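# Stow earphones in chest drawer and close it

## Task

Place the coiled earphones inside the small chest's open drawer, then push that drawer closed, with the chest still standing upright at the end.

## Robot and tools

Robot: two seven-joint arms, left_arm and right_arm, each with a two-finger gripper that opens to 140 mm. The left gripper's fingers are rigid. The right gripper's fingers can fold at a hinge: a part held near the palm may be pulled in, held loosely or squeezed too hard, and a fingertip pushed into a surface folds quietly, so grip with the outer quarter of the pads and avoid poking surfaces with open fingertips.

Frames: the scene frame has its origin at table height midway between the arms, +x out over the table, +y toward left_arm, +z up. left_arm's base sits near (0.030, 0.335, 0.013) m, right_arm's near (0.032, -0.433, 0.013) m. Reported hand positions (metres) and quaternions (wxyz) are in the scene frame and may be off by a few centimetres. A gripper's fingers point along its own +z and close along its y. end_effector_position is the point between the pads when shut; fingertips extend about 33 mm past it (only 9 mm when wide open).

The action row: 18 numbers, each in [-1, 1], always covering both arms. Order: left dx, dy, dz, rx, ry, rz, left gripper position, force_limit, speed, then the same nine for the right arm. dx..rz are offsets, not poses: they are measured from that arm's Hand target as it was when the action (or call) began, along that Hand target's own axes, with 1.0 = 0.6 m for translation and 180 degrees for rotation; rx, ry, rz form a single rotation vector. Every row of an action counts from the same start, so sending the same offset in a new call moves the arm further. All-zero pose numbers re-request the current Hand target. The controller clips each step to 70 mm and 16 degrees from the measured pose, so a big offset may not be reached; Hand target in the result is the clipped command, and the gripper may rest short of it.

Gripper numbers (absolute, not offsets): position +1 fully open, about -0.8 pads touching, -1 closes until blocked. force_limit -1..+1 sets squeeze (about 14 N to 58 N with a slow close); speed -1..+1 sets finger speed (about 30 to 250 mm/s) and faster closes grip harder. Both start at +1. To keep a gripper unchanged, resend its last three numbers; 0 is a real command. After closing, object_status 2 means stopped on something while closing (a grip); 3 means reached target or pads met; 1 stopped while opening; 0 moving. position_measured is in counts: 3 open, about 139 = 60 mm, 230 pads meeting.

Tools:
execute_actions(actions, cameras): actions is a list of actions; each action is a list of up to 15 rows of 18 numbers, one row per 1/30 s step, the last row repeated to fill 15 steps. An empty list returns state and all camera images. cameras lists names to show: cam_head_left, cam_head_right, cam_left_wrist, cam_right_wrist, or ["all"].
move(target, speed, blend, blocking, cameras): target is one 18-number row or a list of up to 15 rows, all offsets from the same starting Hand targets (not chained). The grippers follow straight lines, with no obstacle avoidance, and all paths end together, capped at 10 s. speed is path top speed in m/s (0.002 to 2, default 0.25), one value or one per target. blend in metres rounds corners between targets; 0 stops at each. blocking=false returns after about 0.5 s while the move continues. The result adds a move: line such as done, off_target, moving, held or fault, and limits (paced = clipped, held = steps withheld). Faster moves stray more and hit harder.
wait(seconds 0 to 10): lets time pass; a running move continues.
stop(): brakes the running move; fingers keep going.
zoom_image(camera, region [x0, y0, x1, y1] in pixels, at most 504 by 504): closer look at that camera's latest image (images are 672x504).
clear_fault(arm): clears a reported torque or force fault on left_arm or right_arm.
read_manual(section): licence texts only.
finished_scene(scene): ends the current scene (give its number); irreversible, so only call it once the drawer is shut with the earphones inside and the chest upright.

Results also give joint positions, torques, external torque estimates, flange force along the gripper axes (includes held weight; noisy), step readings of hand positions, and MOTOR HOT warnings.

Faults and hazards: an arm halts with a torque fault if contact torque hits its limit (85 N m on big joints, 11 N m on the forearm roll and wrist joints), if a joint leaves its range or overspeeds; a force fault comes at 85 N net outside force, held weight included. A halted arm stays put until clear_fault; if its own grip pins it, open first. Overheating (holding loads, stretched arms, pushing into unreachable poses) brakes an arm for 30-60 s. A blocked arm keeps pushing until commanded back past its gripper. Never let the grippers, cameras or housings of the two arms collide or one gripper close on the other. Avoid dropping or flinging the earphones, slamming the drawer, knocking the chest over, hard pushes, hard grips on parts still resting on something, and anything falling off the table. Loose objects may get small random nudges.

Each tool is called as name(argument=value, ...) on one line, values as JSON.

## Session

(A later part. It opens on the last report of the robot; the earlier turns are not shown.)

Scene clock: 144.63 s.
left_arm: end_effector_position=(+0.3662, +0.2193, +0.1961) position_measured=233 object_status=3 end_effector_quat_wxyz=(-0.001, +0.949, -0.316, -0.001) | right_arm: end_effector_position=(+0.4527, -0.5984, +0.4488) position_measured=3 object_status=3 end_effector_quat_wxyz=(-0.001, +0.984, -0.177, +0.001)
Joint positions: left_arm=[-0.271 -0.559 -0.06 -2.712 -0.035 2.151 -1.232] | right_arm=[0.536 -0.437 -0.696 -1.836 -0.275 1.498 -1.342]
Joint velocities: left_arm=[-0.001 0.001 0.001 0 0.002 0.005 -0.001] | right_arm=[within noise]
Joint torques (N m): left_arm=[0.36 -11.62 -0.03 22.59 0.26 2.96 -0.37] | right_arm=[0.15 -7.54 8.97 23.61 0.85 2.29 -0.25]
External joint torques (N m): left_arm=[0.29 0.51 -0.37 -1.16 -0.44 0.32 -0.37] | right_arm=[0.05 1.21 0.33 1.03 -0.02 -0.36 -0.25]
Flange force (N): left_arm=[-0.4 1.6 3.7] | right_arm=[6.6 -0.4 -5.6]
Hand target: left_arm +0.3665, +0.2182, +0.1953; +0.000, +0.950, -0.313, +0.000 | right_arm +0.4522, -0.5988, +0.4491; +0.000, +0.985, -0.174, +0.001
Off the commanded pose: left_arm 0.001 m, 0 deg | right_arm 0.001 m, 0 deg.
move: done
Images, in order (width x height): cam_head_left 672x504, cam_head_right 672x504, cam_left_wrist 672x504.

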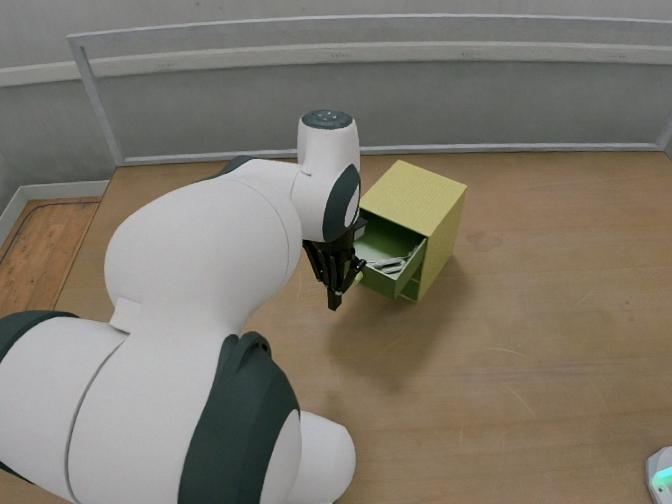

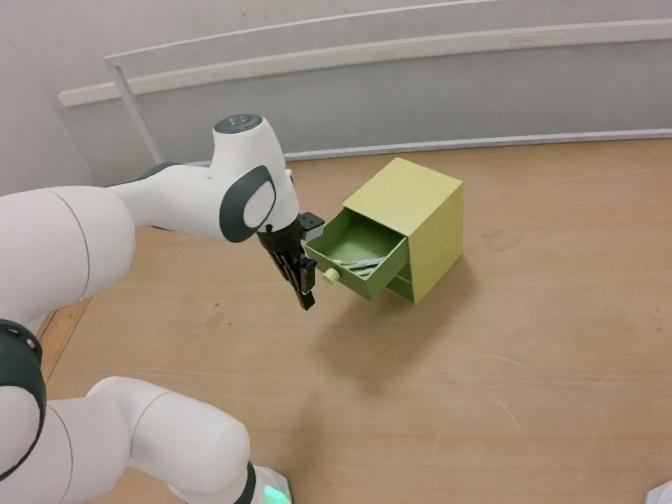

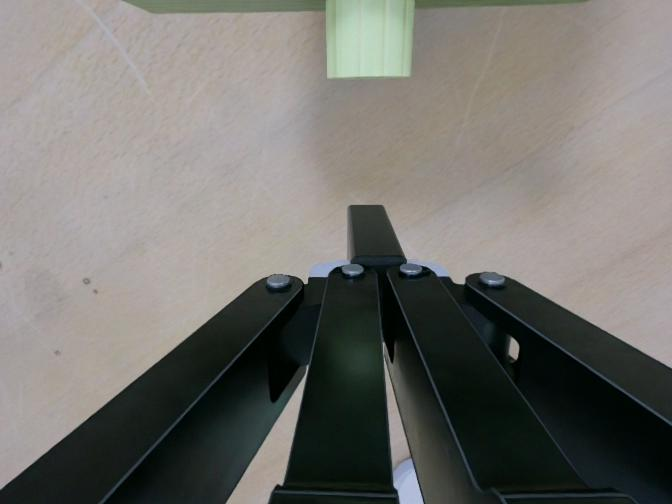

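move(target=[0.15,0.002,0,0,0,0,-1,-1,0,0,0,0,0,0,0,1,1,1], speed=0.05, cameras=["cam_left_wrist","cam_head_left","cam_head_right"])

zoom_image(camera="cam_head_right", region=[270, 140, 480, 320])

Scene clock: 160.07 s.
left_arm: end_effector_position=(+0.4358, +0.1642, +0.1946) position_measured=233 object_status=3 end_effector_quat_wxyz=(+0.000, +0.949, -0.316, -0.003) | right_arm: end_effector_position=(+0.4527, -0.5984, +0.4488) position_measured=3 object_status=3 end_effector_quat_wxyz=(-0.001, +0.984, -0.177, +0.001)
Joint positions: left_arm=[-0.271 -0.273 -0.122 -2.469 -0.042 2.192 -1.294] | right_arm=[0.536 -0.437 -0.696 -1.836 -0.275 1.498 -1.342]
Joint velocities: left_arm=[-0.001 0.001 0.001 0.001 0.001 0 -0.007] | right_arm=[within noise]
Joint torques (N m): left_arm=[0.73 -21.22 0.42 22.89 0.87 3.17 -0.25] | right_arm=[0.19 -7.56 8.97 23.53 0.85 2.3 -0.22]
External joint torques (N m): left_arm=[0.66 0.4 -0.32 -0.5 0.18 0.55 -0.25] | right_arm=[0.03 1.2 0.23 0.88 -0.03 -0.36 -0.22]
Flange force (N): left_arm=[0.1 0.2 2.9] | right_arm=[6.2 -0.3 -5.1]
Hand target: left_arm +0.4381, +0.1637, +0.1952; +0.000, +0.950, -0.313, +0.000 | right_arm +0.4522, -0.5988, +0.4491; +0.000, +0.985, -0.174, +0.001
Off the commanded pose: left_arm 0.002 m, 0 deg | right_arm 0.001 m, 0 deg.
move: done
Images, in order (width x height): cam_head_left 672x504, cam_head_right 672x504, cam_left_wrist 672x504.

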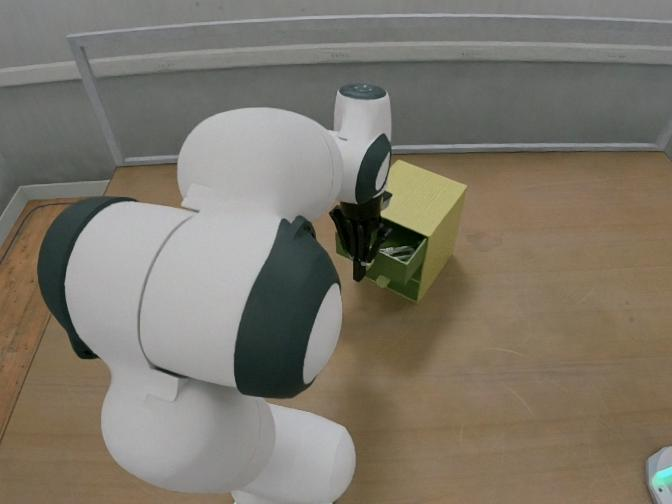

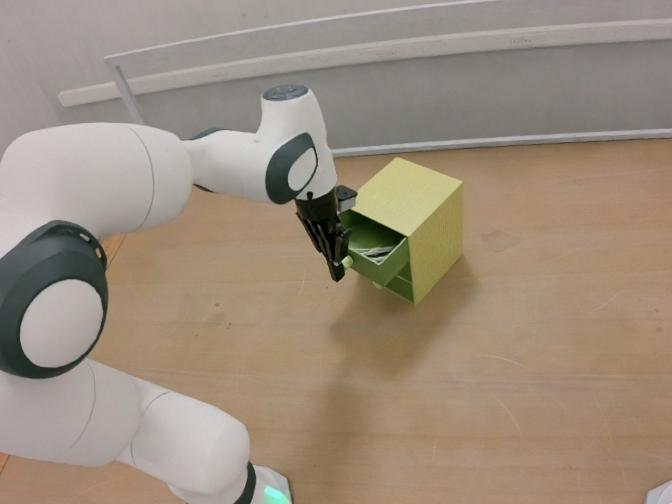

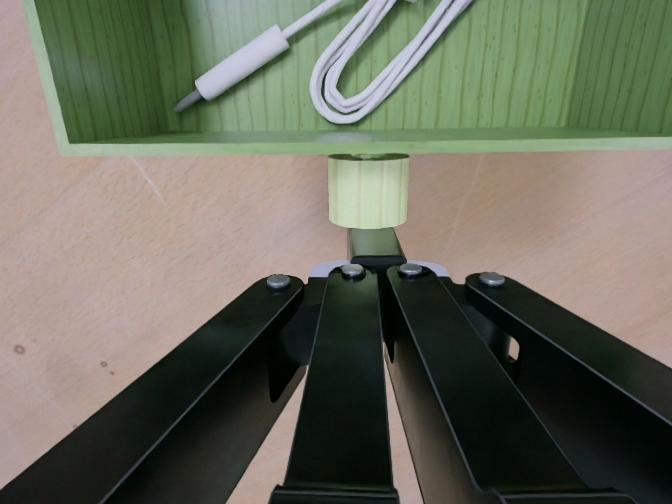

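Scaled by 2.400 from the camera's 672x504 image, which has a finer 960x720 frame.

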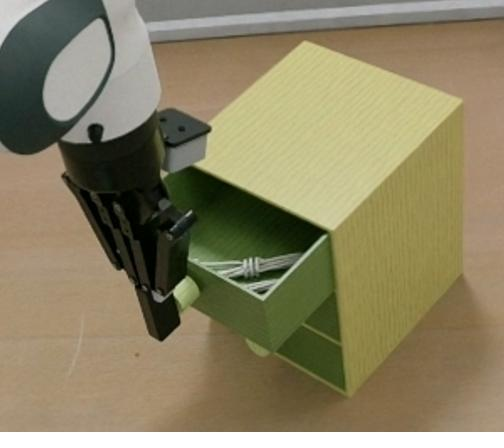

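move(target=[0.1,0,0,0,0,0,-1,-1,0,0,0,0,0,0,0,1,1,1], speed=0.04, cameras=["cam_left_wrist","cam_head_right"])

zoom_image(camera="cam_head_right", region=[270, 140, 480, 320])

Scene clock: 165.33 s.
left_arm: end_effector_position=(+0.4862, +0.1281, +0.1948) position_measured=233 object_status=3 end_effector_quat_wxyz=(+0.001, +0.949, -0.315, +0.000) | right_arm: end_effector_position=(+0.4527, -0.5984, +0.4488) position_measured=3 object_status=3 end_effector_quat_wxyz=(-0.001, +0.984, -0.177, +0.001)
Joint positions: left_arm=[-0.271 -0.097 -0.15 -2.283 -0.02 2.188 -1.34] | right_arm=[0.536 -0.437 -0.696 -1.836 -0.275 1.498 -1.342]
Joint velocities: left_arm=[-0.001 0.001 0.001 0.001 0 0 -0.005] | right_arm=[within noise]
Joint torques (N m): left_arm=[0.36 -27.96 0.24 23.12 1.09 2.69 -0.26] | right_arm=[0.16 -7.55 8.97 23.53 0.85 2.29 -0.22]
External joint torques (N m): left_arm=[0.24 -0.25 -0.23 -0.35 0.39 0.06 -0.26] | right_arm=[0.03 1.24 0.27 0.88 -0.02 -0.37 -0.22]
Flange force (N): left_arm=[-1.4 0.8 0.4] | right_arm=[6.3 -0.4 -5.1]
Hand target: left_arm +0.4863, +0.1280, +0.1952; +0.000, +0.950, -0.313, +0.000 | right_arm +0.4522, -0.5988, +0.4491; +0.000, +0.985, -0.174, +0.001
Off the commanded pose: left_arm 0.000 m, 0 deg | right_arm 0.001 m, 0 deg.
move: done
Images, in order (width x height): cam_head_right 672x504, cam_left_wrist 672x504.

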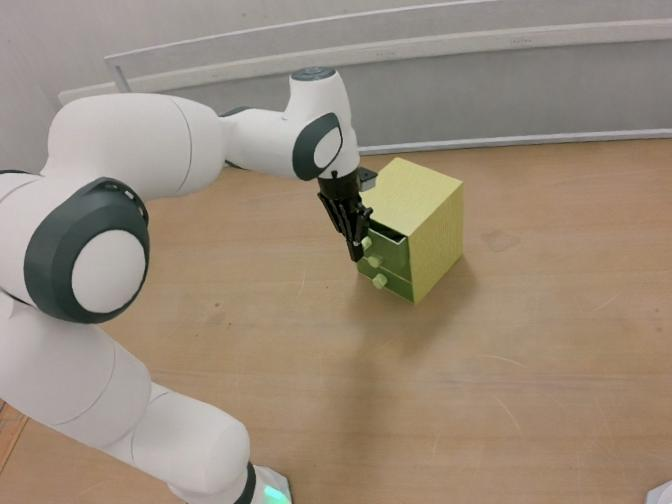

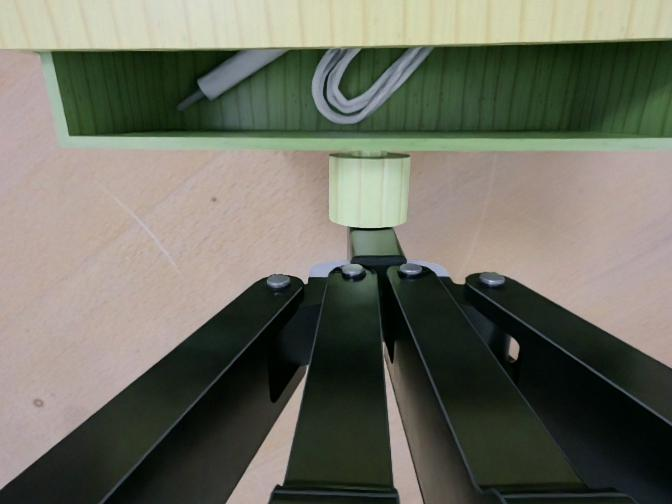

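Scaled by 2.400 from the camera's 672x504 image, which has a finer 960x720 frame.

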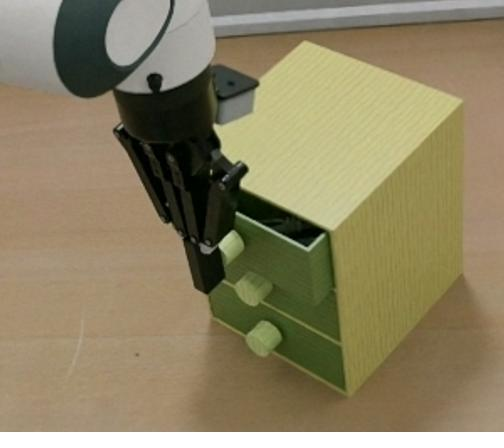

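move(target=[0.05,0,0,0,0,0,-1,-1,0,0,0,0,0,0,0,1,1,1], speed=0.03, cameras=["cam_left_wrist","cam_head_right"])

zoom_image(camera="cam_head_right", region=[270, 140, 480, 320])

Scene clock: 170.40 s.
left_arm: end_effector_position=(+0.5079, +0.1123, +0.1948) position_measured=233 object_status=3 end_effector_quat_wxyz=(+0.000, +0.949, -0.315, -0.004) | right_arm: end_effector_position=(+0.4527, -0.5984, +0.4488) position_measured=3 object_status=3 end_effector_quat_wxyz=(-0.001, +0.984, -0.177, +0.001)
Joint positions: left_arm=[-0.273 -0.014 -0.161 -2.185 -0.004 2.164 -1.363] | right_arm=[0.536 -0.437 -0.696 -1.836 -0.275 1.498 -1.342]
Joint velocities: left_arm=[0 0.002 0 0.001 0.001 -0.001 -0.005] | right_arm=[within noise]
Joint torques (N m): left_arm=[-0.11 -29.88 -0.05 24.25 1.03 4.28 -0.37] | right_arm=[0.15 -7.52 8.99 23.55 0.86 2.29 -0.21]
External joint torques (N m): left_arm=[-0.12 0.93 -0.11 0.55 0.33 1.64 -0.37] | right_arm=[0.09 1.21 0.43 1.02 0 -0.35 -0.21]
Flange force (N): left_arm=[4.1 0.1 4.6] | right_arm=[6.3 -0.6 -5.5]
Hand target: left_arm +0.5104, +0.1101, +0.1952; +0.000, +0.950, -0.313, +0.000 | right_arm +0.4522, -0.5988, +0.4491; +0.000, +0.985, -0.174, +0.001
Off the commanded pose: left_arm 0.003 m, 0 deg | right_arm 0.001 m, 0 deg.
move: done
Images, in order (width x height): cam_head_right 672x504, cam_left_wrist 672x504.

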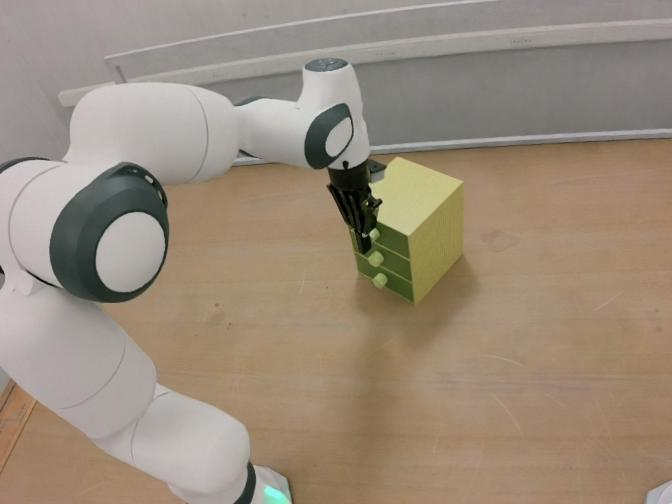

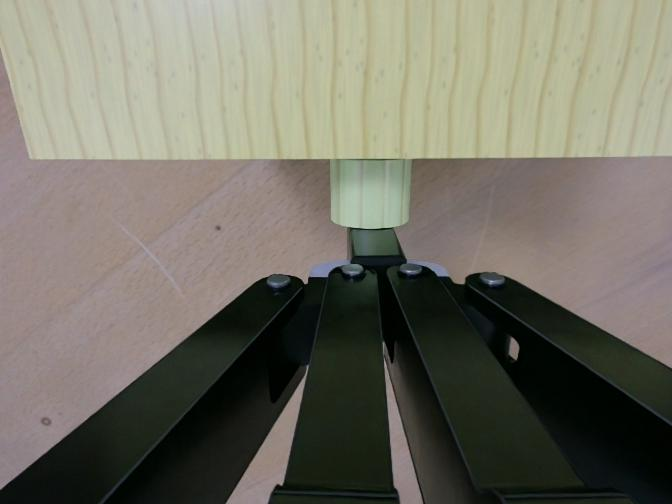

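Scaled by 2.400 from the camera's 672x504 image, which has a finer 960x720 frame.

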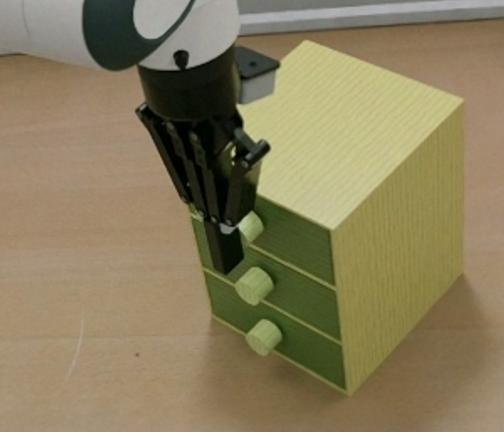

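Shut (stop reached, slight force). Retreat and inspect.

move(target=[-0.15,0,0,0,0,0,-1,-1,0,0,0,0,0,0,0,1,1,1], speed=0.1, cameras=["cam_left_wrist","cam_head_right"])

zoom_image(camera="cam_head_right", region=[320, 140, 480, 320])

Scene clock: 174.70 s.
left_arm: end_effector_position=(+0.4377, +0.1646, +0.1948) position_measured=233 object_status=3 end_effector_quat_wxyz=(-0.002, +0.950, -0.311, -0.002) | right_arm: end_effector_position=(+0.4527, -0.5984, +0.4488) position_measured=3 object_status=3 end_effector_quat_wxyz=(-0.001, +0.984, -0.177, +0.001)
Joint positions: left_arm=[-0.272 -0.269 -0.121 -2.465 -0.035 2.193 -1.309] | right_arm=[0.536 -0.437 -0.696 -1.836 -0.275 1.498 -1.342]
Joint velocities: left_arm=[0 -0.001 0.001 0.001 0 0 0.005] | right_arm=[within noise]
Joint torques (N m): left_arm=[-0.08 -23.07 1.44 22.1 0.24 3 0.09] | right_arm=[0.17 -7.53 9.01 23.54 0.85 2.29 -0.21]
External joint torques (N m): left_arm=[-0.08 -1.4 0.79 -1.28 -0.45 0.38 0.09] | right_arm=[0 1.17 0.29 0.97 -0.03 -0.36 -0.21]
Flange force (N): left_arm=[-8.5 1.1 0.9] | right_arm=[6.2 -0.4 -5.3]
Hand target: left_arm +0.4381, +0.1637, +0.1952; +0.000, +0.950, -0.313, +0.000 | right_arm +0.4522, -0.5988, +0.4491; +0.000, +0.985, -0.174, +0.001
Off the commanded pose: left_arm 0.001 m, 0 deg | right_arm 0.001 m, 0 deg.
move: done
Images, in order (width x height): cam_head_right 672x504, cam_left_wrist 672x504.

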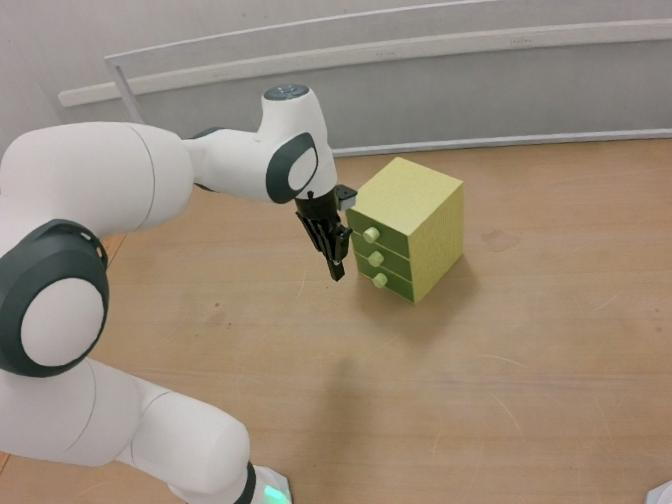

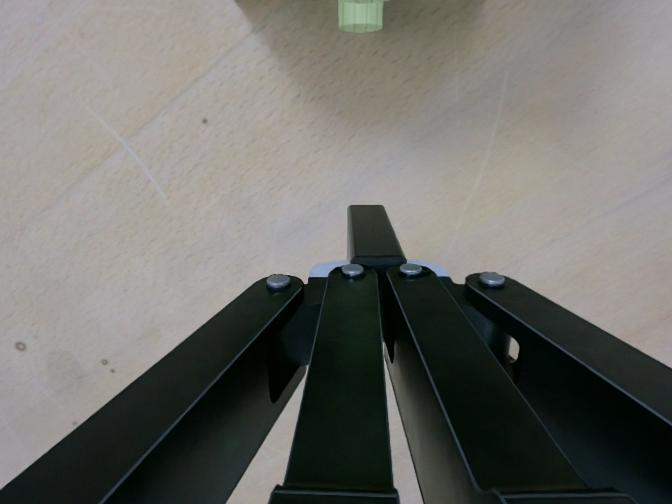

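Scaled by 2.800 from the camera's 672x504 image, which has a finer 960x720 frame.

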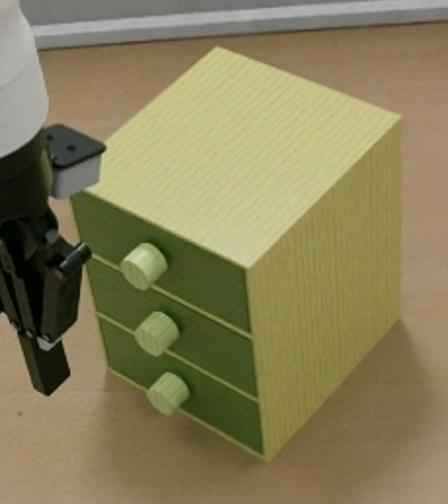

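finished_scene(scene=2)

The scene is finished: the task was done.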